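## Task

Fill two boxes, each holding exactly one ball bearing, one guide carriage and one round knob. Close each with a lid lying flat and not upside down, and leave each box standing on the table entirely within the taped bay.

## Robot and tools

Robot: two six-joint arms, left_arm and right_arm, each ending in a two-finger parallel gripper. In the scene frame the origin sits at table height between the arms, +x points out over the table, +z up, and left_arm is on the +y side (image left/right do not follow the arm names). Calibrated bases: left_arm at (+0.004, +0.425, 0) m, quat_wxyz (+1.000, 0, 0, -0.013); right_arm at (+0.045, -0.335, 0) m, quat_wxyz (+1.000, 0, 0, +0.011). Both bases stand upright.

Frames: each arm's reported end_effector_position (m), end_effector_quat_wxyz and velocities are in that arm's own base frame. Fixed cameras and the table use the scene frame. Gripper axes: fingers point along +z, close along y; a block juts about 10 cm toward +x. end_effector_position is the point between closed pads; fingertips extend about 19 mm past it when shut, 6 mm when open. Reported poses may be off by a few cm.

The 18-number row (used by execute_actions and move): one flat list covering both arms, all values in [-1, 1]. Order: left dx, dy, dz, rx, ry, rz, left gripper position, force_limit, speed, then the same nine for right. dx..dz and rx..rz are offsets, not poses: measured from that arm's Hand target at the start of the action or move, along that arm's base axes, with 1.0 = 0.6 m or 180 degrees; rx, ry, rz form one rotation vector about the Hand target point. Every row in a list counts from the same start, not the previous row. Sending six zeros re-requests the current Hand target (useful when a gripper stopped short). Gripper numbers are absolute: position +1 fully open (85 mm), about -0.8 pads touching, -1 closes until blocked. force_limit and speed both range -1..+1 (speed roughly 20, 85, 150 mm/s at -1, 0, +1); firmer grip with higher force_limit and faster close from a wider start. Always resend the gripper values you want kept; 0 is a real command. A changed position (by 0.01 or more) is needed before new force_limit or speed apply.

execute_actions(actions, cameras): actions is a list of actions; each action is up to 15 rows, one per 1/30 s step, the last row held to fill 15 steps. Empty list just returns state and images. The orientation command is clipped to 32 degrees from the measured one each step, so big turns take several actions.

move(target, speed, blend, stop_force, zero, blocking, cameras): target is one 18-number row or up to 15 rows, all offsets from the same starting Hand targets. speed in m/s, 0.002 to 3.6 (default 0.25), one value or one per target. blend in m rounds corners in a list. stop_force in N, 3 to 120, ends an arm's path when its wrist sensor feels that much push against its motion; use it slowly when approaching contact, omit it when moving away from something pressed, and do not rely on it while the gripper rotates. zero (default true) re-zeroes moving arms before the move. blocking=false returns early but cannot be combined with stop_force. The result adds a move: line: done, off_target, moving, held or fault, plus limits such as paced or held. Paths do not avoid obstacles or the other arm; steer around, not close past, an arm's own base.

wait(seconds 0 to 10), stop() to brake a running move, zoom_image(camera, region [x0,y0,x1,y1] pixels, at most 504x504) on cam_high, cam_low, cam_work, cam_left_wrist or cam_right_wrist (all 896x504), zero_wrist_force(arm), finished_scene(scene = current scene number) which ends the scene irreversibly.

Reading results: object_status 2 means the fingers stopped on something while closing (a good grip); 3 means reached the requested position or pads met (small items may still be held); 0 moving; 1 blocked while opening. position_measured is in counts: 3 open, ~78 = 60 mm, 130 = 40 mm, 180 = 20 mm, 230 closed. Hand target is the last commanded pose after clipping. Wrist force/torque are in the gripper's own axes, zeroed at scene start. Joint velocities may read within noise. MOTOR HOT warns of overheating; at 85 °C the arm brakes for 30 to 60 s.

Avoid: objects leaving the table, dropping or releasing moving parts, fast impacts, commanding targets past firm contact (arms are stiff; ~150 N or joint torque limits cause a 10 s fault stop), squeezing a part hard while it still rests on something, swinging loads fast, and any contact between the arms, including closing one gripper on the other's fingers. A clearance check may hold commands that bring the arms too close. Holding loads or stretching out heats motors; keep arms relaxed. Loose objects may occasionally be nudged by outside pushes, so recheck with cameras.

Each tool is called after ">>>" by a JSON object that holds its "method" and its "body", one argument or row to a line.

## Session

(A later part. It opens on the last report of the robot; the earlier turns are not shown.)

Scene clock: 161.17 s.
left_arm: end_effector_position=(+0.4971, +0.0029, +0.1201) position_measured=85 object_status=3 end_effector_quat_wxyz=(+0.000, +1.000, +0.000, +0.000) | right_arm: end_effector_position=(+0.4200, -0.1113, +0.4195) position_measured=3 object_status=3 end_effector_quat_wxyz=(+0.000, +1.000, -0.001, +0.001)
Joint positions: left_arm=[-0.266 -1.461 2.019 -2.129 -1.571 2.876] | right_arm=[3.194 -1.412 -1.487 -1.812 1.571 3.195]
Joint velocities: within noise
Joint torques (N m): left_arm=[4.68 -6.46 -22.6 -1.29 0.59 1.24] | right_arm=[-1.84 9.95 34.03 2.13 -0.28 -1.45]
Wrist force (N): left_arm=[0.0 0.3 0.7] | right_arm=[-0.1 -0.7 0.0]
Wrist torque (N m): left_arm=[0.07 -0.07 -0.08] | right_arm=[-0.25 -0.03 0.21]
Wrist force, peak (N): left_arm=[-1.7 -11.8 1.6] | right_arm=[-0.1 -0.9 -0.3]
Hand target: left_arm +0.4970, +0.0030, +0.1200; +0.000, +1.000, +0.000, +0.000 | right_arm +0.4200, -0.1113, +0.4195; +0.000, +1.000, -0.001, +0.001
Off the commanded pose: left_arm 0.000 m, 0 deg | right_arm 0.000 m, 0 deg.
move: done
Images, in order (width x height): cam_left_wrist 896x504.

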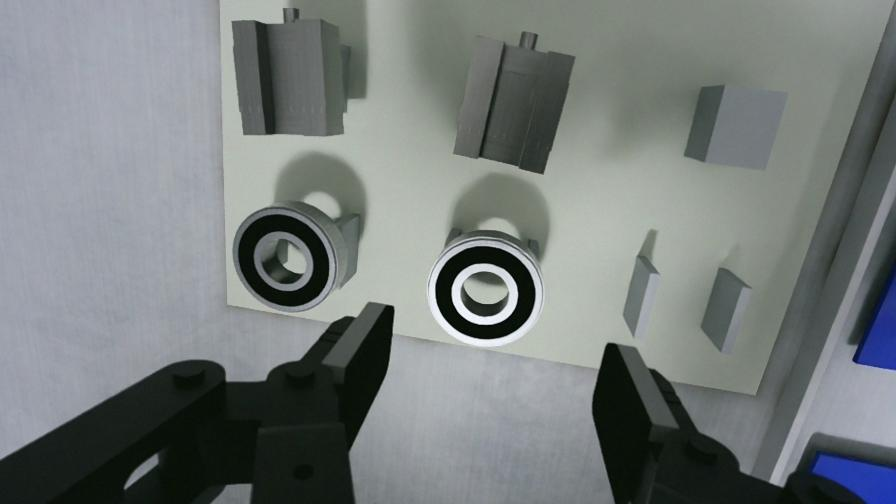

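>>> {"method": "move", "body": {
  "target": [
    [0.005,0.0045,-0.1167,0,0,0,0.35,-1,0,0,0,0,0,0,0,1,-1,1],
    [0.005,0.0045,-0.1167,0,0,0,-1,-1,-1,0,0,0,0,0,0,1,-1,1],
    [0.005,0.0045,0.08,0,0,0,-1,-1,-1,0,0,0,0,0,0,1,-1,1],
    [0.28,-0.7033,0.03,0,0,0.024,-1,-1,-1,0,0,0,0,0,0,1,-1,1]
  ],
  "speed": [0.12,0.1,0.25,0.45],
  "blend": [0,0,0.02,0],
  "cameras": ["cam_left_wrist"]
}}

Scene clock: 165.40 s.
left_arm: end_effector_position=(+0.6650, -0.4188, +0.1378) position_measured=116 object_status=2 end_effector_quat_wxyz=(+0.000, +0.999, +0.038, +0.000) | right_arm: end_effector_position=(+0.4200, -0.1113, +0.4195) position_measured=3 object_status=3 end_effector_quat_wxyz=(+0.000, +1.000, -0.001, +0.001)
Joint positions: left_arm=[-0.732 -0.818 1.017 -1.77 -1.571 2.334] | right_arm=[3.194 -1.412 -1.487 -1.812 1.571 3.195]
Joint velocities: within noise
Joint torques (N m): left_arm=[-5.99 -65.23 -39.48 -2.41 -1.33 -0.86] | right_arm=[-1.59 9.85 33.63 2.23 -0.25 -1.52]
Wrist force (N): left_arm=[0.0 0.2 1.6] | right_arm=[-0.1 -0.6 -0.1]
Wrist torque (N m): left_arm=[0.06 0.03 -0.08] | right_arm=[-0.23 -0.03 0.21]
Wrist force, peak (N): left_arm=[-6.3 13.9 1.6] | right_arm=[-0.2 -0.9 0.1]
Hand target: left_arm +0.6650, -0.4189, +0.1380; +0.000, +0.999, +0.038, +0.000 | right_arm +0.4200, -0.1113, +0.4195; +0.000, +1.000, -0.001, +0.001
Off the commanded pose: left_arm 0.000 m, 0 deg | right_arm 0.000 m, 0 deg.
move: done
Images, in order (width x height): cam_left_wrist 896x504.

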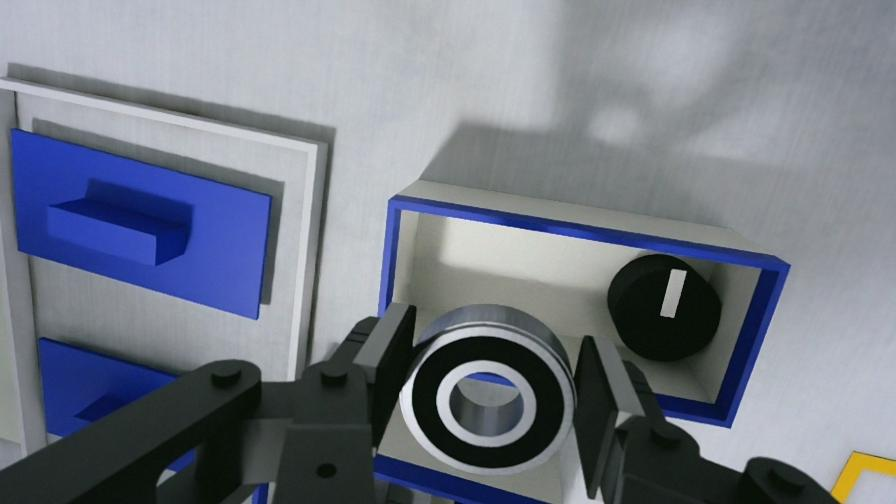

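>>> {"method": "move", "body": {
  "target": [
    [-0.005,-0.0143,-0.1,0,0,-0.003,-1,-1,-1,0,0,0,0,0,0,1,-1,1]
  ],
  "speed": [0.12],
  "cameras": ["cam_left_wrist"]
}}

Scene clock: 166.67 s.
left_arm: end_effector_position=(+0.6619, -0.4275, +0.0776) position_measured=116 object_status=2 end_effector_quat_wxyz=(+0.000, +0.999, +0.033, -0.001) | right_arm: end_effector_position=(+0.4200, -0.1113, +0.4195) position_measured=3 object_status=3 end_effector_quat_wxyz=(+0.000, +1.000, -0.001, +0.001)
Joint positions: left_arm=[-0.743 -0.77 1.091 -1.89 -1.571 2.333] | right_arm=[3.194 -1.412 -1.487 -1.812 1.571 3.195]
Joint velocities: within noise
Joint torques (N m): left_arm=[4.35 -84.76 -39.31 -2.52 0.03 -0.33] | right_arm=[-2.16 10.23 33.85 2.21 -0.28 -1.49]
Wrist force (N): left_arm=[0.0 0.1 1.7] | right_arm=[-0.1 -0.6 -0.2]
Wrist torque (N m): left_arm=[0.03 0.04 -0.08] | right_arm=[-0.23 -0.04 0.21]
Wrist force, peak (N): left_arm=[-0.5 0.4 4.4] | right_arm=[-0.1 -0.7 -0.2]
Hand target: left_arm +0.6620, -0.4275, +0.0780; +0.000, +0.999, +0.033, +0.000 | right_arm +0.4200, -0.1113, +0.4195; +0.000, +1.000, -0.001, +0.001
Off the commanded pose: left_arm 0.000 m, 0 deg | right_arm 0.000 m, 0 deg.
move: done
Images, in order (width x height): cam_left_wrist 896x504.

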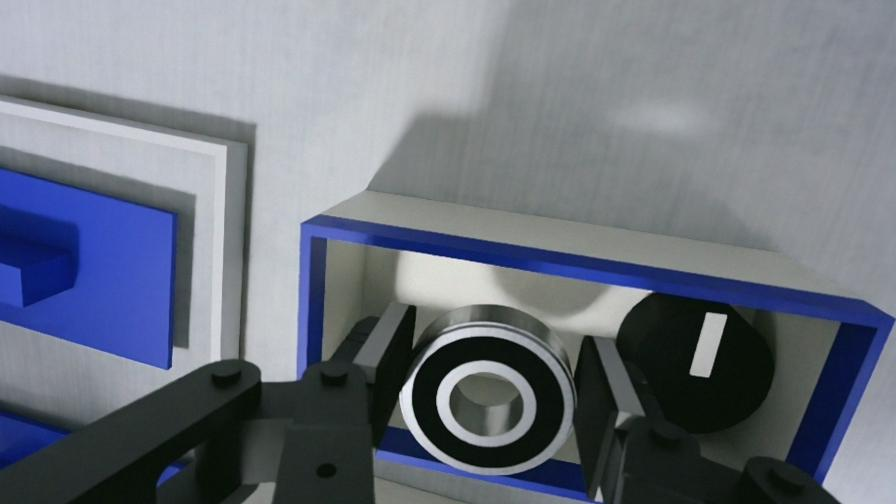

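>>> {"method": "move", "body": {
  "target": [
    [0,0,-0.05,0,0,0,-1,-1,-1,0,0,0,0,0,0,1,-1,1],
    [0,0,-0.09,0,0,0,-1,-1,-1,0,0,0,0,0,0,1,-1,1]
  ],
  "speed": [0.12,0.02],
  "stop_force": 4,
  "cameras": ["cam_left_wrist"]
}}

>>> {"method": "move", "body": {
  "target": [
    [0,0,0,0,0,0,0.2,-1,-1,0,0,0,0,0,0,1,-1,1],
    [0,0,0.2,0,0,0,0.2,-1,-1,0,0,0,0,0,0,1,-1,1]
  ],
  "speed": [0.05,0.1],
  "cameras": ["cam_left_wrist"]
}}

Scene clock: 169.43 s.
left_arm: end_effector_position=(+0.6621, -0.4275, +0.0320) position_measured=116 object_status=2 end_effector_quat_wxyz=(+0.000, +0.999, +0.033, +0.000) | right_arm: end_effector_position=(+0.4200, -0.1113, +0.4195) position_measured=3 object_status=3 end_effector_quat_wxyz=(+0.000, +1.000, -0.001, +0.001)
Joint positions: left_arm=[-0.743 -0.728 1.137 -1.98 -1.571 2.333] | right_arm=[3.194 -1.412 -1.487 -1.812 1.571 3.195]
Joint velocities: within noise
Joint torques (N m): left_arm=[4.49 -82.79 -33.77 -3.39 1.2 1.27] | right_arm=[-1.87 9.96 34.09 2.28 -0.32 -1.45]
Wrist force (N): left_arm=[0.7 1.1 -1.0] | right_arm=[-0.1 -0.5 0.0]
Wrist torque (N m): left_arm=[0.01 -0.01 -0.07] | right_arm=[-0.21 -0.03 0.20]
Wrist force, peak (N): left_arm=[-1.1 1.0 -13.2] | right_arm=[0.2 -0.8 -0.4]
Hand target: left_arm +0.6621, -0.4276, +0.0320; +0.000, +0.999, +0.033, +0.000 (not the last commanded pose) | right_arm +0.4200, -0.1113, +0.4195; +0.000, +1.000, -0.001, +0.001
Off the commanded pose: left_arm 0.008 m, 0 deg | right_arm 0.000 m, 0 deg.
move: contact (left_arm); path passed 1 of 2 targets
Images, in order (width x height): cam_left_wrist 896x504.

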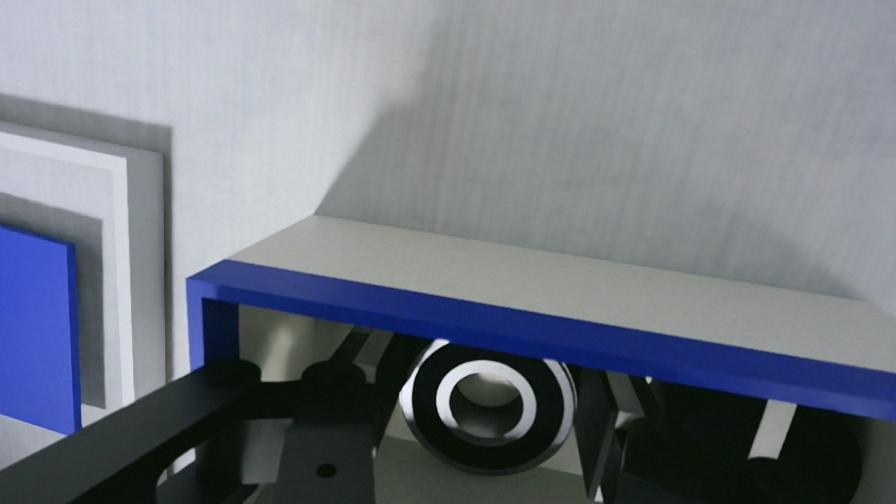

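Scene clock: 171.57 s.
left_arm: end_effector_position=(+0.6621, -0.4276, +0.1524) position_measured=104 object_status=3 end_effector_quat_wxyz=(+0.000, +0.999, +0.033, +0.000) | right_arm: end_effector_position=(+0.4200, -0.1113, +0.4195) position_measured=3 object_status=3 end_effector_quat_wxyz=(+0.000, +1.000, -0.001, +0.001)
Joint positions: left_arm=[-0.743 -0.819 0.983 -1.734 -1.571 2.333] | right_arm=[3.194 -1.412 -1.487 -1.812 1.571 3.195]
Joint velocities: within noise
Joint torques (N m): left_arm=[1.51 -26.65 -15.71 -3.67 0.5 0.31] | right_arm=[-2.1 10.68 33.61 2.28 -0.31 -1.45]
Wrist force (N): left_arm=[-0.3 0.3 0.4] | right_arm=[0.1 -0.6 -0.1]
Wrist torque (N m): left_arm=[0.08 0.08 -0.08] | right_arm=[-0.23 -0.07 0.21]
Wrist force, peak (N): left_arm=[-0.2 0.1 2.9] | right_arm=[0.0 -0.8 -0.4]
Hand target: left_arm +0.6621, -0.4276, +0.1520; +0.000, +0.999, +0.033, +0.000 | right_arm +0.4200, -0.1113, +0.4195; +0.000, +1.000, -0.001, +0.001
Off the commanded pose: left_arm 0.000 m, 0 deg | right_arm 0.000 m, 0 deg.
move: done
Images, in order (width x height): cam_left_wrist 896x504.

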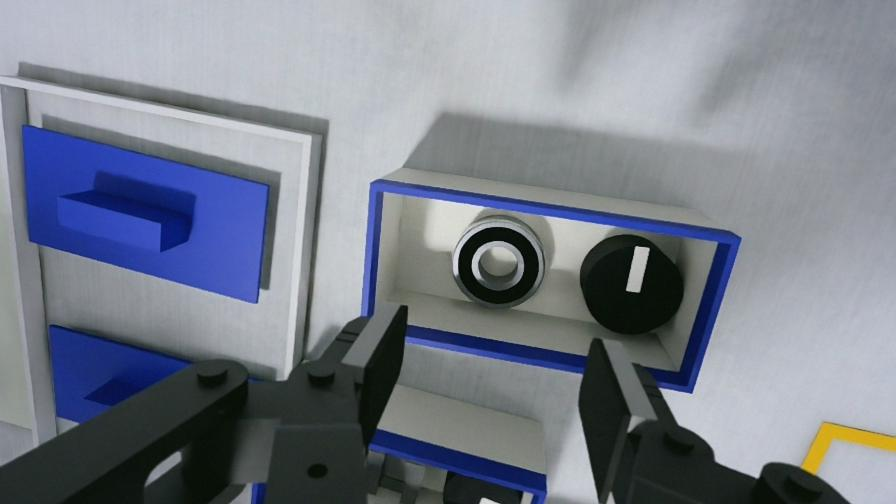

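>>> {"method": "move", "body": {
  "target": [
    [0.0317,-0.0468,-0.09,0,0,0,-1,-1,0,0,0,0,0,0,0,1,-1,1],
    [0.0317,-0.0468,-0.1923,0,0,0,-1,-1,0,0,0,0,0,0,0,1,-1,1]
  ],
  "speed": [0.12,0.03],
  "stop_force": 4,
  "cameras": ["cam_left_wrist"]
}}

Scene clock: 175.93 s.
left_arm: end_effector_position=(+0.6811, -0.4557, +0.0452) position_measured=232 object_status=3 end_effector_quat_wxyz=(+0.000, +0.999, +0.033, +0.000) | right_arm: end_effector_position=(+0.4200, -0.1113, +0.4195) position_measured=3 object_status=3 end_effector_quat_wxyz=(+0.000, +1.000, -0.001, +0.001)
Joint positions: left_arm=[-0.753 -0.66 0.973 -1.884 -1.571 2.323] | right_arm=[3.194 -1.412 -1.487 -1.812 1.571 3.195]
Joint velocities: within noise
Joint torques (N m): left_arm=[5.07 -76.95 -29.74 -2.63 0.5 1.36] | right_arm=[-2.23 10.33 34.22 2.33 -0.36 -1.46]
Wrist force (N): left_arm=[-0.5 0.0 -11.0] | right_arm=[0.0 -0.7 -0.2]
Wrist torque (N m): left_arm=[-0.10 0.15 -0.09] | right_arm=[-0.24 -0.05 0.21]
Wrist force, peak (N): left_arm=[-1.6 0.0 -22.7] | right_arm=[-0.1 -0.9 -0.2]
Hand target: left_arm +0.6811, -0.4557, +0.0452; +0.000, +0.999, +0.033, +0.000 (not the last commanded pose) | right_arm +0.4200, -0.1113, +0.4195; +0.000, +1.000, -0.001, +0.001
Off the commanded pose: left_arm 0.009 m, 0 deg | right_arm 0.000 m, 0 deg.
move: contact (left_arm); path passed 1 of 2 targets
Images, in order (width x height): cam_left_wrist 896x504.

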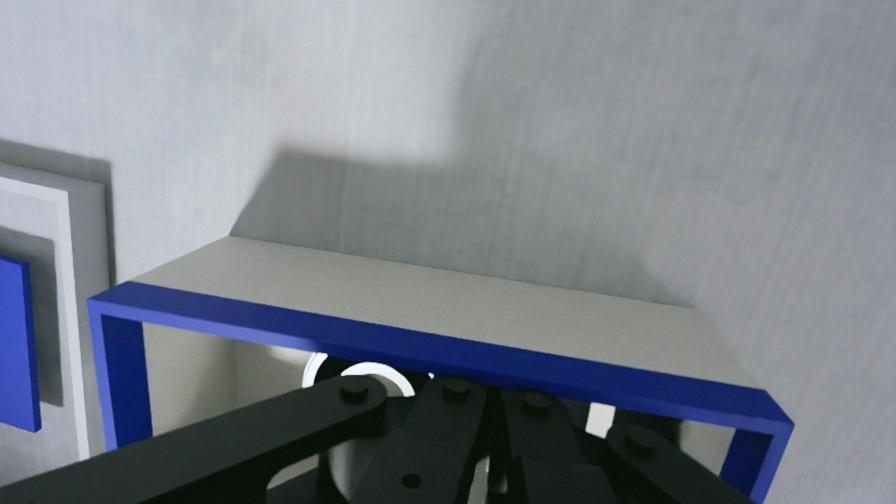

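>>> {"method": "move", "body": {
  "target": [
    [0,0,0.002,0,0,0,-1,-1,0,0,0,0,0,0,0,1,-1,1],
    [0,0,0.002,0,0,0,-0.5,-1,-1,0,0,0,0,0,0,1,-1,1],
    [0,0,-0.008,0,0,0,-0.5,-1,-1,0,0,0,0,0,0,1,-1,1],
    [0,0,-0.008,0,0,0,0,-1,-1,0,0,0,0,0,0,1,-1,1]
  ],
  "speed": 0.03,
  "cameras": ["cam_left_wrist"]
}}

Scene clock: 180.10 s.
left_arm: end_effector_position=(+0.6811, -0.4557, +0.0404) position_measured=128 object_status=0 end_effector_quat_wxyz=(+0.000, +0.999, +0.033, +0.000) | right_arm: end_effector_position=(+0.4200, -0.1113, +0.4195) position_measured=3 object_status=3 end_effector_quat_wxyz=(+0.000, +1.000, -0.001, +0.001)
Joint positions: left_arm=[-0.753 -0.655 0.978 -1.893 -1.571 2.323] | right_arm=[3.194 -1.412 -1.487 -1.812 1.571 3.195]
Joint velocities: within noise
Joint torques (N m): left_arm=[-5.32 -88.61 -39.23 -4.79 0.47 1.29] | right_arm=[-1.75 10.61 33.16 2.44 -0.32 -1.48]
Wrist force (N): left_arm=[-0.5 -0.4 1.1] | right_arm=[-0.1 -0.7 0.1]
Wrist torque (N m): left_arm=[0.08 0.09 -0.07] | right_arm=[-0.24 -0.04 0.20]
Wrist force, peak (N): left_arm=[-14.5 -18.3 -70.0] | right_arm=[0.0 -0.8 -0.1]
Hand target: left_arm +0.6811, -0.4557, +0.0404; +0.000, +0.999, +0.033, +0.000 | right_arm +0.4200, -0.1113, +0.4195; +0.000, +1.000, -0.001, +0.001
Off the commanded pose: left_arm 0.000 m, 0 deg | right_arm 0.000 m, 0 deg.
move: done
Images, in order (width x height): cam_left_wrist 896x504.

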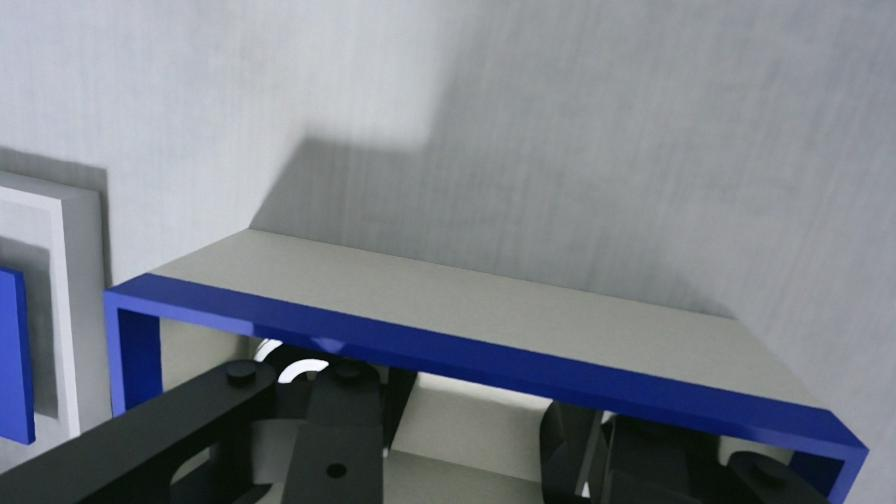

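>>> {"method": "move", "body": {
  "target": [
    [0,0,0,0,0,0,-0.2,-1,-1,0,0,0,0,0,0,1,-1,1],
    [-0.03,0.03,0.21,0,0,0,-0.2,-1,-1,0,0,0,0,0,0,1,-1,1]
  ],
  "speed": [0.05,0.2],
  "cameras": ["cam_left_wrist"]
}}

Scene clock: 182.13 s.
left_arm: end_effector_position=(+0.6631, -0.4377, +0.1666) position_measured=154 object_status=3 end_effector_quat_wxyz=(+0.000, +0.999, +0.033, +0.000) | right_arm: end_effector_position=(+0.4200, -0.1113, +0.4195) position_measured=3 object_status=3 end_effector_quat_wxyz=(+0.000, +1.000, -0.001, +0.001)
Joint positions: left_arm=[-0.752 -0.807 0.924 -1.688 -1.571 2.324] | right_arm=[3.194 -1.412 -1.487 -1.812 1.571 3.195]
Joint velocities: within noise
Joint torques (N m): left_arm=[1.61 -27.92 -16.72 -2.44 1.05 0.6] | right_arm=[-1.92 10.54 33.65 2.45 -0.45 -1.48]
Wrist force (N): left_arm=[-0.1 0.3 0.4] | right_arm=[-0.1 -0.8 -0.2]
Wrist torque (N m): left_arm=[0.08 0.05 -0.08] | right_arm=[-0.26 -0.03 0.20]
Wrist force, peak (N): left_arm=[-0.1 0.5 4.0] | right_arm=[-0.2 -0.9 -0.2]
Hand target: left_arm +0.6631, -0.4377, +0.1664; +0.000, +0.999, +0.033, +0.000 | right_arm +0.4200, -0.1113, +0.4195; +0.000, +1.000, -0.001, +0.001
Off the commanded pose: left_arm 0.000 m, 0 deg | right_arm 0.000 m, 0 deg.
move: done
Images, in order (width x height): cam_left_wrist 896x504.

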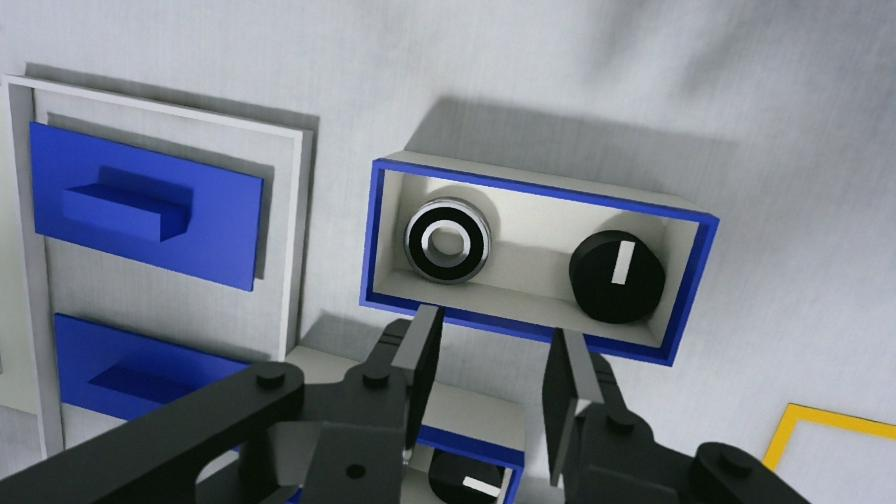

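>>> {"method": "move", "body": {
  "target": [
    [0.0037,-0.0232,-0.1,0,0,0,-0.42,-1,0,0,0,0,0,0,0,1,-1,1],
    [0.0037,-0.0232,-0.2155,0,0,0,-0.42,-1,0,0,0,0,0,0,0,1,-1,1]
  ],
  "speed": [0.15,0.04],
  "stop_force": 5,
  "cameras": []
}}

>>> {"method": "move", "body": {
  "target": [0,0,0,0,0,0,0.03,-1,-1,0,0,0,0,0,0,1,-1,1],
  "cameras": ["cam_left_wrist"]
}}

>>> {"method": "move", "body": {
  "target": [
    [0,0,0,0,0,0,-0.2,-1,-1,0,0,0,0,0,0,1,-1,1],
    [0,0,0.21,0,0,0,-0.2,-1,-1,0,0,0,0,0,0,1,-1,1]
  ],
  "speed": [0.05,0.2],
  "cameras": ["cam_left_wrist"]
}}

Scene clock: 186.07 s.
left_arm: end_effector_position=(+0.6653, -0.4516, +0.0371) position_measured=182 object_status=3 end_effector_quat_wxyz=(+0.000, +0.999, +0.033, +0.000) | right_arm: end_effector_position=(+0.4200, -0.1113, +0.4195) position_measured=3 object_status=3 end_effector_quat_wxyz=(+0.000, +1.000, -0.001, +0.001)
Joint positions: left_arm=[-0.763 -0.693 1.058 -1.935 -1.571 2.313] | right_arm=[3.194 -1.412 -1.487 -1.812 1.571 3.195]
Joint velocities: within noise
Joint torques (N m): left_arm=[4.7 -87.24 -37.81 -1.34 -1.01 1.19] | right_arm=[-2.02 10.38 33.33 2.49 -0.38 -1.38]
Wrist force (N): left_arm=[-0.1 -0.2 1.1] | right_arm=[0.1 -0.5 -0.1]
Wrist torque (N m): left_arm=[0.07 0.04 -0.07] | right_arm=[-0.22 -0.06 0.20]
Wrist force, peak (N): left_arm=[-0.1 0.8 3.2] | right_arm=[0.2 -0.8 -0.2]
Hand target: left_arm +0.6653, -0.4516, +0.0371; +0.000, +0.999, +0.033, +0.000 | right_arm +0.4200, -0.1113, +0.4195; +0.000, +1.000, -0.001, +0.001
Off the commanded pose: left_arm 0.000 m, 0 deg | right_arm 0.000 m, 0 deg.
move: done
No camera images: "cameras" was empty.

Scene clock: 187.40 s.
left_arm: end_effector_position=(+0.6653, -0.4516, +0.0372) position_measured=126 object_status=0 end_effector_quat_wxyz=(+0.000, +0.999, +0.033, +0.000) | right_arm: end_effector_position=(+0.4200, -0.1113, +0.4195) position_measured=3 object_status=3 end_effector_quat_wxyz=(+0.000, +1.000, -0.001, +0.001)
Joint positions: left_arm=[-0.763 -0.693 1.058 -1.935 -1.571 2.313] | right_arm=[3.194 -1.412 -1.487 -1.812 1.571 3.195]
Joint velocities: within noise
Joint torques (N m): left_arm=[4.37 -49.95 -18.62 -2.04 -0.67 0.98] | right_arm=[-1.7 10.94 33.33 2.42 -0.48 -1.45]
Wrist force (N): left_arm=[0.0 0.9 0.3] | right_arm=[0.1 -0.5 -0.1]
Wrist torque (N m): left_arm=[0.05 0.04 -0.09] | right_arm=[-0.21 -0.06 0.21]
Wrist force, peak (N): left_arm=[-0.4 -1.5 -11.1] | right_arm=[0.1 -0.9 -0.1]
Hand target: left_arm +0.6653, -0.4516, +0.0371; +0.000, +0.999, +0.033, +0.000 | right_arm +0.4200, -0.1113, +0.4195; +0.000, +1.000, -0.001, +0.001
Off the commanded pose: left_arm 0.000 m, 0 deg | right_arm 0.000 m, 0 deg.
move: done
Images, in order (width x height): cam_left_wrist 896x504.

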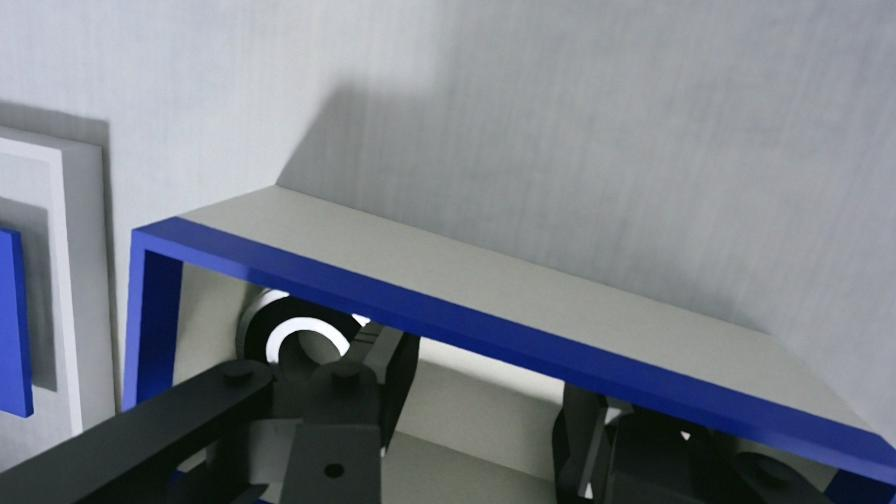

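Scene clock: 189.33 s.
left_arm: end_effector_position=(+0.6654, -0.4516, +0.1632) position_measured=154 object_status=3 end_effector_quat_wxyz=(+0.000, +0.999, +0.033, +0.000) | right_arm: end_effector_position=(+0.4200, -0.1113, +0.4195) position_measured=3 object_status=3 end_effector_quat_wxyz=(+0.000, +1.000, -0.001, +0.001)
Joint positions: left_arm=[-0.763 -0.777 0.879 -1.673 -1.571 2.313] | right_arm=[3.194 -1.412 -1.487 -1.812 1.571 3.195]
Joint velocities: within noise
Joint torques (N m): left_arm=[-3.52 -28.3 -25.86 -1.58 -1.37 0.13] | right_arm=[-1.76 10.93 33.62 2.49 -0.44 -1.35]
Wrist force (N): left_arm=[-0.2 0.2 0.4] | right_arm=[0.0 -0.7 -0.1]
Wrist torque (N m): left_arm=[0.06 0.06 -0.08] | right_arm=[-0.25 -0.05 0.21]
Wrist force, peak (N): left_arm=[-0.5 -0.2 5.9] | right_arm=[-0.2 -0.8 -0.3]
Hand target: left_arm +0.6653, -0.4516, +0.1631; +0.000, +0.999, +0.033, +0.000 | right_arm +0.4200, -0.1113, +0.4195; +0.000, +1.000, -0.001, +0.001
Off the commanded pose: left_arm 0.000 m, 0 deg | right_arm 0.000 m, 0 deg.
move: done
Images, in order (width x height): cam_left_wrist 896x504.

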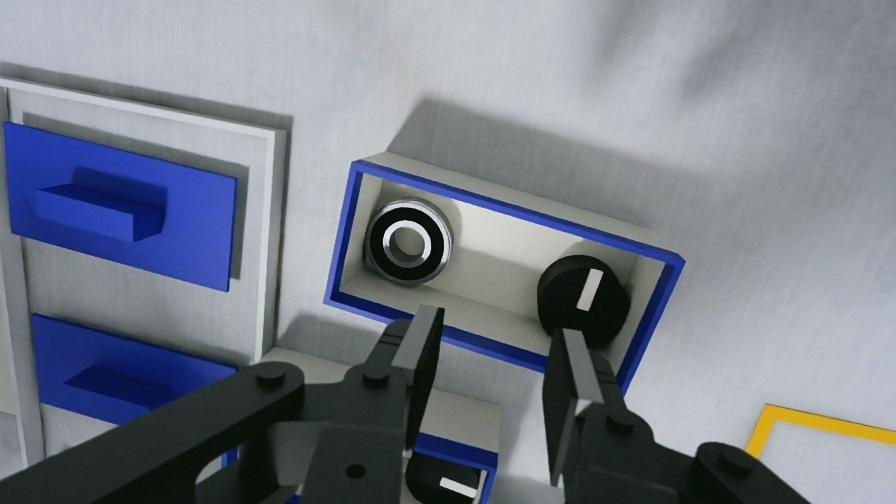

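>>> {"method": "move", "body": {
  "target": [
    [-0.1645,0.7738,-0.07,0,0,-0.0333,0.45,-1,0,0,0,0,0,0,0,1,-1,1],
    [-0.1645,0.7738,-0.1718,0,0,-0.0333,0.45,-1,0,0,0,0,0,0,0,1,-1,1]
  ],
  "speed": [0.5,0.15],
  "cameras": ["cam_left_wrist"]
}}

Scene clock: 191.93 s.
left_arm: end_effector_position=(+0.5665, +0.0127, +0.0598) position_measured=72 object_status=3 end_effector_quat_wxyz=(+0.000, +1.000, -0.019, +0.000) | right_arm: end_effector_position=(+0.4200, -0.1113, +0.4195) position_measured=3 object_status=3 end_effector_quat_wxyz=(+0.000, +1.000, -0.001, +0.001)
Joint positions: left_arm=[-0.215 -1.222 1.897 -2.245 -1.571 2.966] | right_arm=[3.194 -1.412 -1.487 -1.812 1.571 3.195]
Joint velocities: within noise
Joint torques (N m): left_arm=[4.02 -57.83 -32.62 -4.18 1.22 1.29] | right_arm=[-1.79 10.74 32.78 2.52 -0.41 -1.48]
Wrist force (N): left_arm=[0.3 0.3 0.2] | right_arm=[0.1 -0.4 0.0]
Wrist torque (N m): left_arm=[0.06 -0.09 -0.08] | right_arm=[-0.20 -0.06 0.20]
Wrist force, peak (N): left_arm=[-1.3 -15.4 1.5] | right_arm=[-0.2 -0.9 -0.2]
Hand target: left_arm +0.5666, +0.0127, +0.0600; +0.000, +1.000, -0.019, +0.000 | right_arm +0.4200, -0.1113, +0.4195; +0.000, +1.000, -0.001, +0.001
Off the commanded pose: left_arm 0.000 m, 0 deg | right_arm 0.000 m, 0 deg.
move: done
Images, in order (width x height): cam_left_wrist 896x504.

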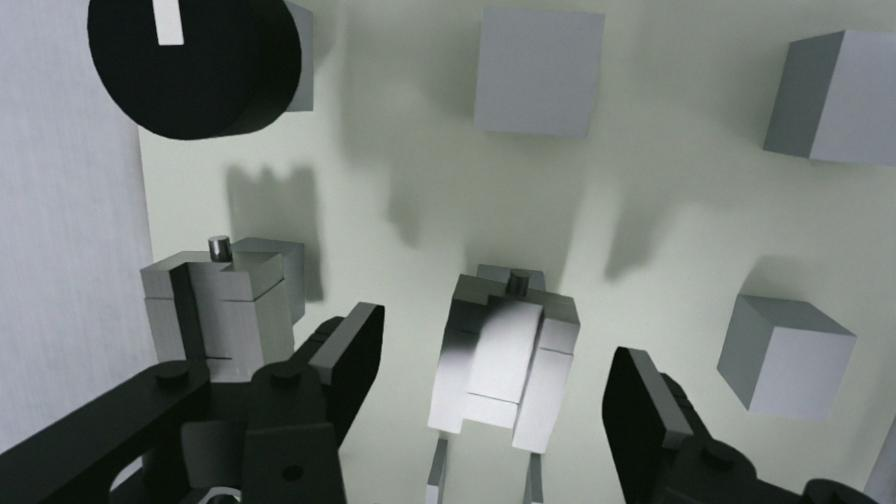

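>>> {"method": "move", "body": {
  "target": [
    [0.001,-0.002,0,0,0,-0.016,0.45,-1,0,0,0,0,0,0,0,1,-1,1],
    [0.001,-0.002,0,0,0,-0.016,-1,-1,-1,0,0,0,0,0,0,1,-1,1],
    [0.001,-0.002,0.18,0,0,-0.016,-1,-1,-1,0,0,0,0,0,0,1,-1,1],
    [0.1293,-0.7697,0.13,0,0,-0.0117,-1,-1,-1,0,0,0,0,0,0,1,-1,1]
  ],
  "speed": [0.05,0.1,0.25,0.45],
  "blend": [0,0,0.02,0],
  "cameras": ["cam_left_wrist"]
}}

Scene clock: 197.53 s.
left_arm: end_effector_position=(+0.6442, -0.4490, +0.1378) position_measured=147 object_status=2 end_effector_quat_wxyz=(+0.000, +0.999, -0.038, +0.000) | right_arm: end_effector_position=(+0.4200, -0.1113, +0.4195) position_measured=3 object_status=3 end_effector_quat_wxyz=(+0.000, +1.000, -0.001, +0.001)
Joint positions: left_arm=[-0.779 -0.82 1.021 -1.771 -1.571 2.438] | right_arm=[3.194 -1.412 -1.487 -1.812 1.571 3.195]
Joint velocities: within noise
Joint torques (N m): left_arm=[-5.65 -70.15 -38.6 -2.76 -1.44 -0.91] | right_arm=[-1.8 10.88 33.42 2.59 -0.38 -1.39]
Wrist force (N): left_arm=[-0.1 0.1 1.6] | right_arm=[-0.2 -0.7 -0.2]
Wrist torque (N m): left_arm=[0.02 0.04 -0.06] | right_arm=[-0.23 -0.01 0.20]
Wrist force, peak (N): left_arm=[-6.5 13.9 2.2] | right_arm=[0.0 -0.9 -0.4]
Hand target: left_arm +0.6442, -0.4491, +0.1380; +0.000, +0.999, -0.038, +0.000 | right_arm +0.4200, -0.1113, +0.4195; +0.000, +1.000, -0.001, +0.001
Off the commanded pose: left_arm 0.000 m, 0 deg | right_arm 0.000 m, 0 deg.
move: done
Images, in order (width x height): cam_left_wrist 896x504.

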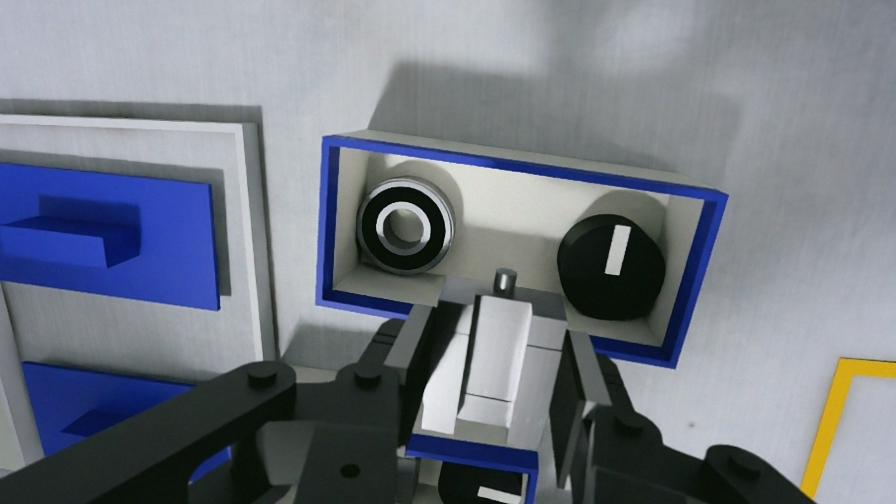

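>>> {"method": "move", "body": {
  "target": [
    [0.0015,-0.0003,-0.125,0,0,0.002,-1,-1,-1,0,0,0,0,0,0,1,-1,1],
    [0.0015,-0.0003,-0.175,0,0,0.002,-1,-1,-1,0,0,0,0,0,0,1,-1,1]
  ],
  "speed": [0.15,0.015],
  "stop_force": 4,
  "cameras": ["cam_left_wrist"]
}}

Scene clock: 199.50 s.
left_arm: end_effector_position=(+0.6443, -0.4492, +0.1358) position_measured=147 object_status=2 end_effector_quat_wxyz=(+0.000, +0.999, -0.038, +0.000) | right_arm: end_effector_position=(+0.4200, -0.1113, +0.4195) position_measured=3 object_status=3 end_effector_quat_wxyz=(+0.000, +1.000, -0.001, +0.001)
Joint positions: left_arm=[-0.779 -0.819 1.025 -1.777 -1.571 2.438] | right_arm=[3.194 -1.412 -1.487 -1.812 1.571 3.195]
Joint velocities: within noise
Joint torques (N m): left_arm=[-1.93 -27.84 -15.14 -1.94 0.71 0.95] | right_arm=[-1.32 11.25 33.52 2.6 -0.43 -1.42]
Wrist force (N): left_arm=[-0.1 0.2 1.2] | right_arm=[0.1 -0.6 -0.1]
Wrist torque (N m): left_arm=[0.02 0.04 -0.07] | right_arm=[-0.23 -0.05 0.20]
Wrist force, peak (N): left_arm=[-0.5 0.0 10.7] | right_arm=[-0.1 -0.7 -0.4]
Hand target: left_arm +0.6443, -0.4492, +0.1358; +0.000, +0.999, -0.038, +0.000 (not the last commanded pose) | right_arm +0.4200, -0.1113, +0.4195; +0.000, +1.000, -0.001, +0.001
Off the commanded pose: left_arm 0.103 m, 0 deg | right_arm 0.000 m, 0 deg.
move: contact (left_arm); path passed 0 of 2 targets
Images, in order (width x height): cam_left_wrist 896x504.

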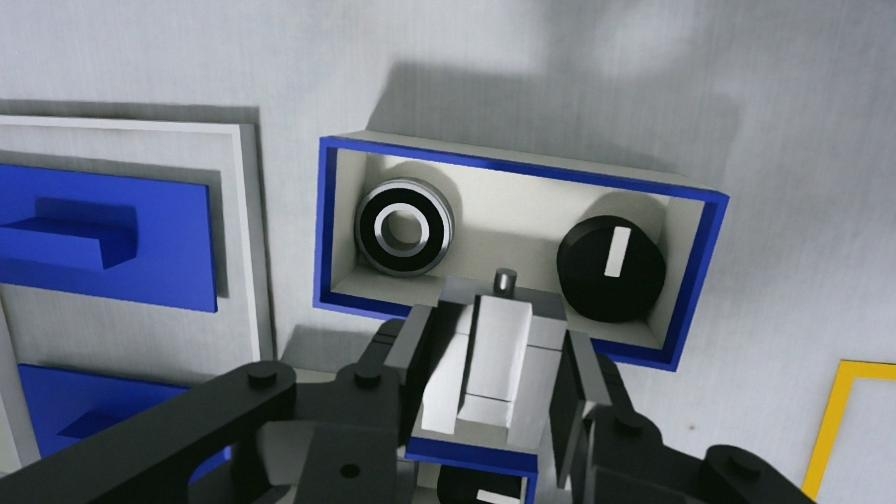

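False trigger at start; do the free part without guarding.

>>> {"method": "move", "body": {
  "target": [0.0013,-0.0003,-0.122,0,0,0.002,-1,-1,-1,0,0,0,0,0,0,1,-1,1],
  "speed": 0.12,
  "cameras": ["cam_left_wrist"]
}}

>>> {"method": "move", "body": {
  "target": [0,0,-0.045,0,0,0,-1,-1,-1,0,0,0,0,0,0,1,-1,1],
  "speed": 0.015,
  "stop_force": 4,
  "cameras": ["cam_left_wrist"]
}}

Scene clock: 200.73 s.
left_arm: end_effector_position=(+0.6450, -0.4493, +0.0623) position_measured=147 object_status=2 end_effector_quat_wxyz=(+0.000, +0.999, -0.035, +0.000) | right_arm: end_effector_position=(+0.4200, -0.1113, +0.4195) position_measured=3 object_status=3 end_effector_quat_wxyz=(+0.000, +1.000, -0.001, +0.001)
Joint positions: left_arm=[-0.779 -0.762 1.118 -1.927 -1.571 2.432] | right_arm=[3.194 -1.412 -1.487 -1.812 1.571 3.195]
Joint velocities: within noise
Joint torques (N m): left_arm=[4.27 -85.76 -38.89 -2.5 1.3 1.13] | right_arm=[-1.95 11.23 32.84 2.62 -0.44 -1.4]
Wrist force (N): left_arm=[0.0 0.3 1.8] | right_arm=[0.0 -0.5 -0.4]
Wrist torque (N m): left_arm=[0.01 0.02 -0.07] | right_arm=[-0.22 -0.05 0.21]
Wrist force, peak (N): left_arm=[0.8 0.1 -6.5] | right_arm=[0.0 -0.9 0.0]
Hand target: left_arm +0.6451, -0.4494, +0.0626; +0.000, +0.999, -0.035, +0.000 | right_arm +0.4200, -0.1113, +0.4195; +0.000, +1.000, -0.001, +0.001
Off the commanded pose: left_arm 0.000 m, 0 deg | right_arm 0.000 m, 0 deg.
move: done
Images, in order (width x height): cam_left_wrist 896x504.

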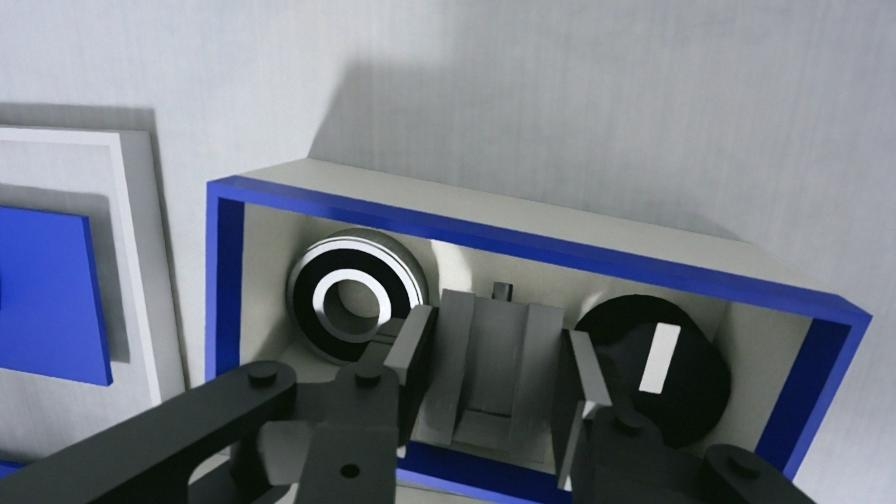

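Scene clock: 203.07 s.
left_arm: end_effector_position=(+0.6451, -0.4494, +0.0466) position_measured=147 object_status=2 end_effector_quat_wxyz=(+0.000, +0.999, -0.035, +0.000) | right_arm: end_effector_position=(+0.4200, -0.1113, +0.4195) position_measured=3 object_status=3 end_effector_quat_wxyz=(+0.000, +1.000, -0.001, +0.001)
Joint positions: left_arm=[-0.779 -0.747 1.134 -1.958 -1.571 2.432] | right_arm=[3.194 -1.412 -1.487 -1.812 1.571 3.195]
Joint velocities: within noise
Joint torques (N m): left_arm=[2 -80.51 -34.45 -1.09 1.15 1.3] | right_arm=[-1.21 11.78 33.48 2.58 -0.47 -1.38]
Wrist force (N): left_arm=[0.4 0.5 -2.9] | right_arm=[-0.2 -0.6 -0.2]
Wrist torque (N m): left_arm=[-0.05 0.08 -0.08] | right_arm=[-0.23 -0.02 0.20]
Wrist force, peak (N): left_arm=[-0.6 -0.2 -8.3] | right_arm=[-0.2 -0.9 0.0]
Hand target: left_arm +0.6451, -0.4494, +0.0466; +0.000, +0.999, -0.035, +0.000 (not the last commanded pose) | right_arm +0.4200, -0.1113, +0.4195; +0.000, +1.000, -0.001, +0.001
Off the commanded pose: left_arm 0.011 m, 0 deg | right_arm 0.000 m, 0 deg.
move: contact (left_arm)
Images, in order (width x height): cam_left_wrist 896x504.

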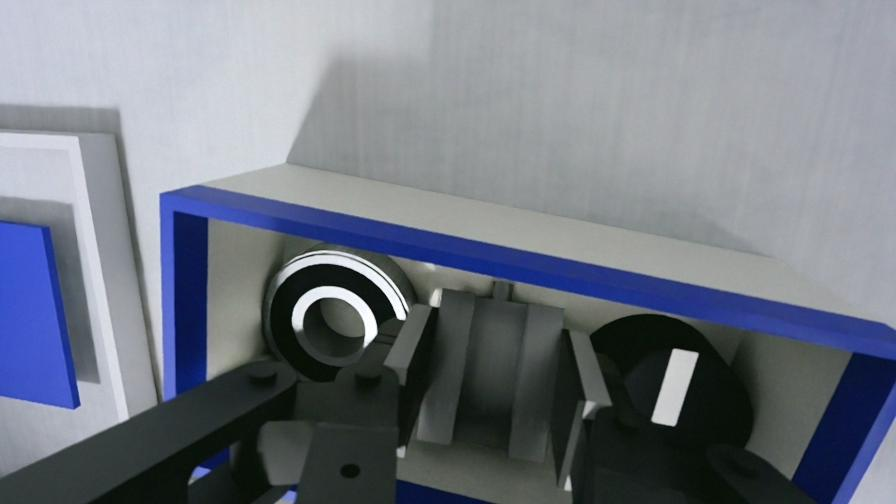

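>>> {"method": "move", "body": {
  "target": [
    [0,0,0.005,0,0,0,-1,-1,-1,0,0,0,0,0,0,1,-1,1],
    [0,-0.003,0.005,0,0,0,-1,-1,-1,0,0,0,0,0,0,1,-1,1]
  ],
  "speed": 0.03,
  "cameras": []
}}

>>> {"method": "move", "body": {
  "target": [0,0,-0.02,0,0,0,-1,-1,-1,0,0,0,0,0,0,1,-1,1],
  "speed": 0.015,
  "stop_force": 4,
  "cameras": ["cam_left_wrist"]
}}

Scene clock: 204.13 s.
left_arm: end_effector_position=(+0.6451, -0.4513, +0.0499) position_measured=147 object_status=2 end_effector_quat_wxyz=(+0.000, +0.999, -0.035, +0.000) | right_arm: end_effector_position=(+0.4200, -0.1113, +0.4195) position_measured=3 object_status=3 end_effector_quat_wxyz=(+0.000, +1.000, -0.001, +0.001)
Joint positions: left_arm=[-0.78 -0.748 1.126 -1.95 -1.571 2.43] | right_arm=[3.194 -1.412 -1.487 -1.812 1.571 3.195]
Joint velocities: within noise
Joint torques (N m): left_arm=[0.44 -29.49 -22.68 -2.06 1.27 -0.08] | right_arm=[-1.6 11.15 32.96 2.65 -0.45 -1.4]
Wrist force (N): left_arm=[0.0 0.3 1.9] | right_arm=[0.0 -0.5 -0.2]
Wrist torque (N m): left_arm=[0.01 0.01 -0.06] | right_arm=[-0.22 -0.04 0.20]
Wrist force, peak (N): left_arm=[0.4 0.6 -3.8] | right_arm=[0.1 -0.8 -0.5]
Hand target: left_arm +0.6451, -0.4512, +0.0496; +0.000, +0.999, -0.035, +0.000 | right_arm +0.4200, -0.1113, +0.4195; +0.000, +1.000, -0.001, +0.001
Off the commanded pose: left_arm 0.000 m, 0 deg | right_arm 0.000 m, 0 deg.
move: done
No camera images: "cameras" was empty.

Scene clock: 205.57 s.
left_arm: end_effector_position=(+0.6451, -0.4513, +0.0468) position_measured=147 object_status=2 end_effector_quat_wxyz=(+0.000, +0.999, -0.035, +0.000) | right_arm: end_effector_position=(+0.4200, -0.1113, +0.4195) position_measured=3 object_status=3 end_effector_quat_wxyz=(+0.000, +1.000, -0.001, +0.001)
Joint positions: left_arm=[-0.78 -0.745 1.129 -1.955 -1.571 2.43] | right_arm=[3.194 -1.412 -1.487 -1.812 1.571 3.195]
Joint velocities: within noise
Joint torques (N m): left_arm=[-0.47 -82.01 -35 -1.4 1.39 -0.35] | right_arm=[-1.61 11.51 33.32 2.74 -0.5 -1.48]
Wrist force (N): left_arm=[0.2 0.5 -1.7] | right_arm=[-0.2 -0.7 -0.3]
Wrist torque (N m): left_arm=[-0.06 0.06 -0.07] | right_arm=[-0.24 -0.02 0.21]
Wrist force, peak (N): left_arm=[0.1 -0.1 -6.8] | right_arm=[0.0 -0.8 -0.1]
Hand target: left_arm +0.6451, -0.4513, +0.0468; +0.000, +0.999, -0.035, +0.000 (not the last commanded pose) | right_arm +0.4200, -0.1113, +0.4195; +0.000, +1.000, -0.001, +0.001
Off the commanded pose: left_arm 0.009 m, 0 deg | right_arm 0.000 m, 0 deg.
move: contact (left_arm)
Images, in order (width x height): cam_left_wrist 896x504.

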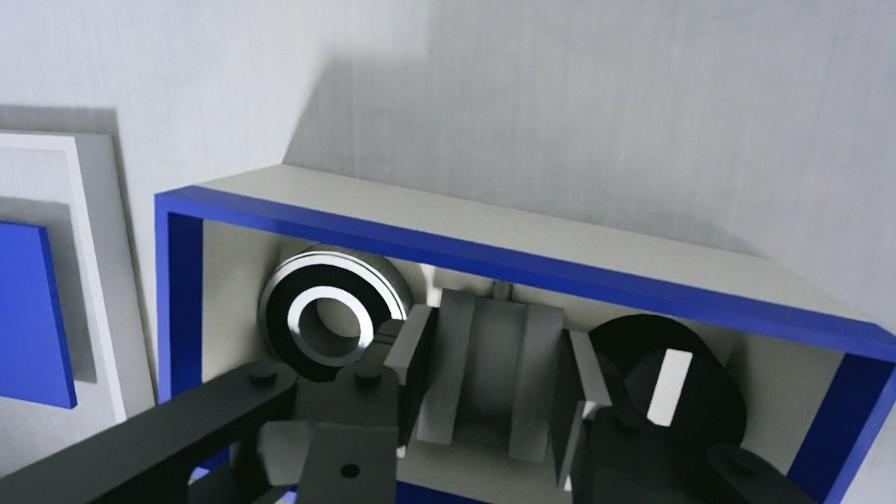

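>>> {"method": "move", "body": {
  "target": [
    [0,0,0.11,0,0,0,-1,-1,-1,0,0,0,0,0,0,1,-1,1],
    [0,-0.25,0.11,0,0,0,-1,-1,-1,0,0,0,0,0,0,1,-1,1],
    [0,-0.25,-0.002,0,0,0,-1,-1,-1,0,0,0,0,0,0,1,-1,1]
  ],
  "speed": [0.15,0.4,0.15],
  "blend": [0.01,0.02,0],
  "cameras": []
}}

>>> {"method": "move", "body": {
  "target": [0,0,-0.03,0,0,0,-1,-1,-1,0,0,0,0,0,0,1,-1,1],
  "speed": 0.015,
  "stop_force": 3,
  "cameras": ["cam_left_wrist"]
}}

>>> {"method": "move", "body": {
  "target": [
    [0,0,0,0,0,0,0.3,-1,-1,0,0,0,0,0,0,1,-1,1],
    [0,0,0.13,0,0,0,0.3,-1,-1,0,0,0,0,0,0,1,-1,1],
    [0.017,0.25,0.19,0,0,0,-0.42,-1,0,0,0,0,0,0,0,1,-1,1]
  ],
  "speed": [0.05,0.15,0.35],
  "cameras": ["cam_left_wrist"]
}}

Scene clock: 208.13 s.
left_arm: end_effector_position=(+0.6450, -0.6012, +0.0452) position_measured=147 object_status=2 end_effector_quat_wxyz=(+0.000, +0.999, -0.035, +0.000) | right_arm: end_effector_position=(+0.4200, -0.1113, +0.4195) position_measured=3 object_status=3 end_effector_quat_wxyz=(+0.000, +1.000, -0.001, +0.001)
Joint positions: left_arm=[-0.902 -0.452 0.569 -1.688 -1.571 2.309] | right_arm=[3.194 -1.412 -1.487 -1.812 1.571 3.195]
Joint velocities: within noise
Joint torques (N m): left_arm=[-6.01 -82.61 -33.07 -2.91 1.07 -0.79] | right_arm=[-1.99 11.58 33.06 2.76 -0.47 -1.42]
Wrist force (N): left_arm=[0.6 0.4 -2.1] | right_arm=[-0.3 -0.5 -0.2]
Wrist torque (N m): left_arm=[-0.02 0.11 -0.09] | right_arm=[-0.21 0.01 0.20]
Wrist force, peak (N): left_arm=[-7.8 12.6 -0.6] | right_arm=[0.0 -0.8 -0.3]
Hand target: left_arm +0.6451, -0.6013, +0.0456; +0.000, +0.999, -0.035, +0.000 | right_arm +0.4200, -0.1113, +0.4195; +0.000, +1.000, -0.001, +0.001
Off the commanded pose: left_arm 0.000 m, 0 deg | right_arm 0.000 m, 0 deg.
move: done
No camera images: "cameras" was empty.

Scene clock: 209.20 s.
left_arm: end_effector_position=(+0.6451, -0.6013, +0.0449) position_measured=147 object_status=2 end_effector_quat_wxyz=(+0.000, +0.999, -0.035, +0.000) | right_arm: end_effector_position=(+0.4200, -0.1113, +0.4195) position_measured=3 object_status=3 end_effector_quat_wxyz=(+0.000, +1.000, -0.001, +0.001)
Joint positions: left_arm=[-0.902 -0.452 0.57 -1.69 -1.571 2.309] | right_arm=[3.194 -1.412 -1.487 -1.812 1.571 3.195]
Joint velocities: within noise
Joint torques (N m): left_arm=[-5.68 -62.57 -37.08 -1.74 0.74 -0.85] | right_arm=[-1.66 11.35 33.5 2.78 -0.52 -1.41]
Wrist force (N): left_arm=[-1.4 -1.2 -4.6] | right_arm=[0.1 -0.6 0.1]
Wrist torque (N m): left_arm=[0.04 0.12 -0.11] | right_arm=[-0.23 -0.05 0.21]
Wrist force, peak (N): left_arm=[-2.9 -2.7 -8.1] | right_arm=[0.0 -0.9 -0.1]
Hand target: left_arm +0.6452, -0.6013, +0.0449; +0.000, +0.999, -0.035, +0.000 (not the last commanded pose) | right_arm +0.4200, -0.1113, +0.4195; +0.000, +1.000, -0.001, +0.001
Off the commanded pose: left_arm 0.017 m, 0 deg | right_arm 0.000 m, 0 deg.
move: contact (left_arm)
Images, in order (width x height): cam_left_wrist 896x504.

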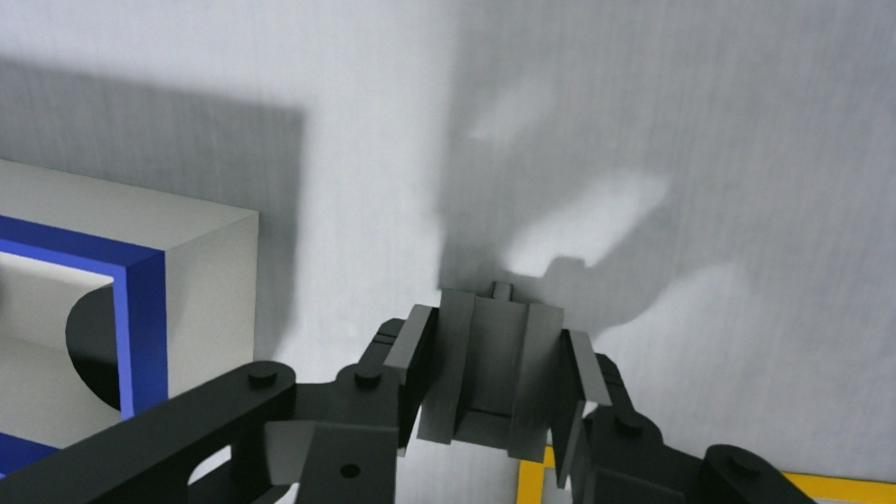

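Scene clock: 212.87 s.
left_arm: end_effector_position=(+0.6553, -0.4513, +0.1589) position_measured=182 object_status=0 end_effector_quat_wxyz=(+0.000, +0.999, -0.035, +0.000) | right_arm: end_effector_position=(+0.4200, -0.1113, +0.4195) position_measured=3 object_status=3 end_effector_quat_wxyz=(+0.000, +1.000, -0.001, +0.001)
Joint positions: left_arm=[-0.771 -0.801 0.934 -1.705 -1.571 2.44] | right_arm=[3.194 -1.412 -1.487 -1.812 1.571 3.195]
Joint velocities: within noise
Joint torques (N m): left_arm=[4.53 -28.97 -15.23 -4.21 1.26 1.34] | right_arm=[-1.46 11.52 32.76 2.76 -0.45 -1.46]
Wrist force (N): left_arm=[0.0 0.1 0.5] | right_arm=[0.1 -0.6 -0.1]
Wrist torque (N m): left_arm=[0.02 0.02 -0.08] | right_arm=[-0.24 -0.07 0.20]
Wrist force, peak (N): left_arm=[7.8 -13.7 -0.8] | right_arm=[0.0 -0.8 -0.1]
Hand target: left_arm +0.6554, -0.4513, +0.1589; +0.000, +0.999, -0.035, +0.000 | right_arm +0.4200, -0.1113, +0.4195; +0.000, +1.000, -0.001, +0.001
Off the commanded pose: left_arm 0.000 m, 0 deg | right_arm 0.000 m, 0 deg.
move: done
Images, in order (width x height): cam_left_wrist 896x504.

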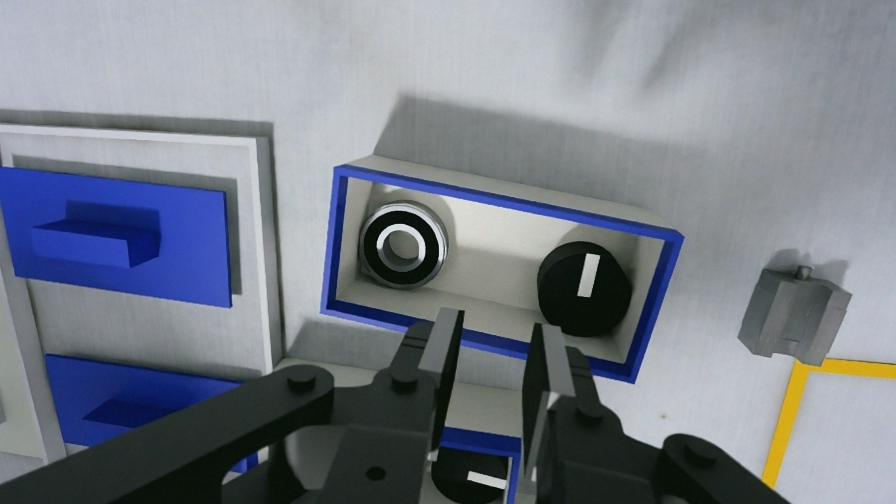

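>>> {"method": "move", "body": {
  "target": [
    [-0.0168,-0.25,-0.06,0,0,0,0.3,-1,0,0,0,0,0,0,0,1,-1,1],
    [-0.0168,-0.25,-0.19,0,0,0,0.3,-1,0,0,0,0,0,0,0,1,-1,1],
    [-0.0168,-0.25,-0.19,0,0,0,-1,-1,-1,0,0,0,0,0,0,1,-1,1],
    [-0.0168,-0.25,-0.04,0,0,0,-1,-1,-1,0,0,0,0,0,0,1,-1,1],
    [-0.0168,0,-0.04,0,0,0,-1,-1,-1,0,0,0,0,0,0,1,-1,1]
  ],
  "speed": [0.35,0.12,0.05,0.2,0.35],
  "blend": [0.01,0,0,0.02,0],
  "cameras": ["cam_left_wrist"]
}}

Scene clock: 217.73 s.
left_arm: end_effector_position=(+0.6453, -0.4514, +0.1351) position_measured=150 object_status=2 end_effector_quat_wxyz=(+0.001, +0.999, -0.035, +0.000) end_effector_velocity=(+0.000, +0.001, -0.001) end_effector_angular_velocity=(+0.001, +0.002, -0.004) | right_arm: end_effector_position=(+0.4200, -0.1113, +0.4195) position_measured=3 object_status=3 end_effector_quat_wxyz=(+0.000, +1.000, -0.001, +0.001)
Joint positions: left_arm=[-0.78 -0.813 1.017 -1.776 -1.571 2.43] | right_arm=[3.194 -1.412 -1.487 -1.812 1.571 3.195]
Joint velocities: left_arm=[0.001 0 0.002 0 0 0.005] | right_arm=[within noise]
Joint torques (N m): left_arm=[5.04 -37.81 -16.12 -4.2 -1.41 1.33] | right_arm=[-1.01 11.93 32.77 2.78 -0.45 -1.49]
Wrist force (N): left_arm=[-0.1 -0.1 1.6] | right_arm=[-0.1 -0.5 -0.3]
Wrist torque (N m): left_arm=[-0.01 0.03 -0.08] | right_arm=[-0.21 -0.04 0.20]
Wrist force, peak (N): left_arm=[4.0 -9.9 -0.4] | right_arm=[0.1 -0.9 -0.3]
Hand target: left_arm +0.6453, -0.4513, +0.1349; +0.000, +0.999, -0.035, +0.000 | right_arm +0.4200, -0.1113, +0.4195; +0.000, +1.000, -0.001, +0.001
Off the commanded pose: left_arm 0.000 m, 0 deg | right_arm 0.000 m, 0 deg.
move: done
Images, in order (width x height): cam_left_wrist 896x504.

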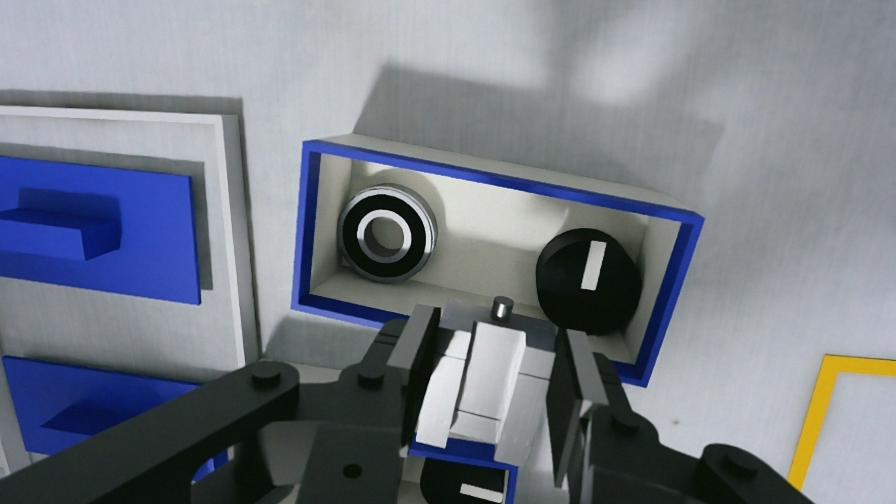

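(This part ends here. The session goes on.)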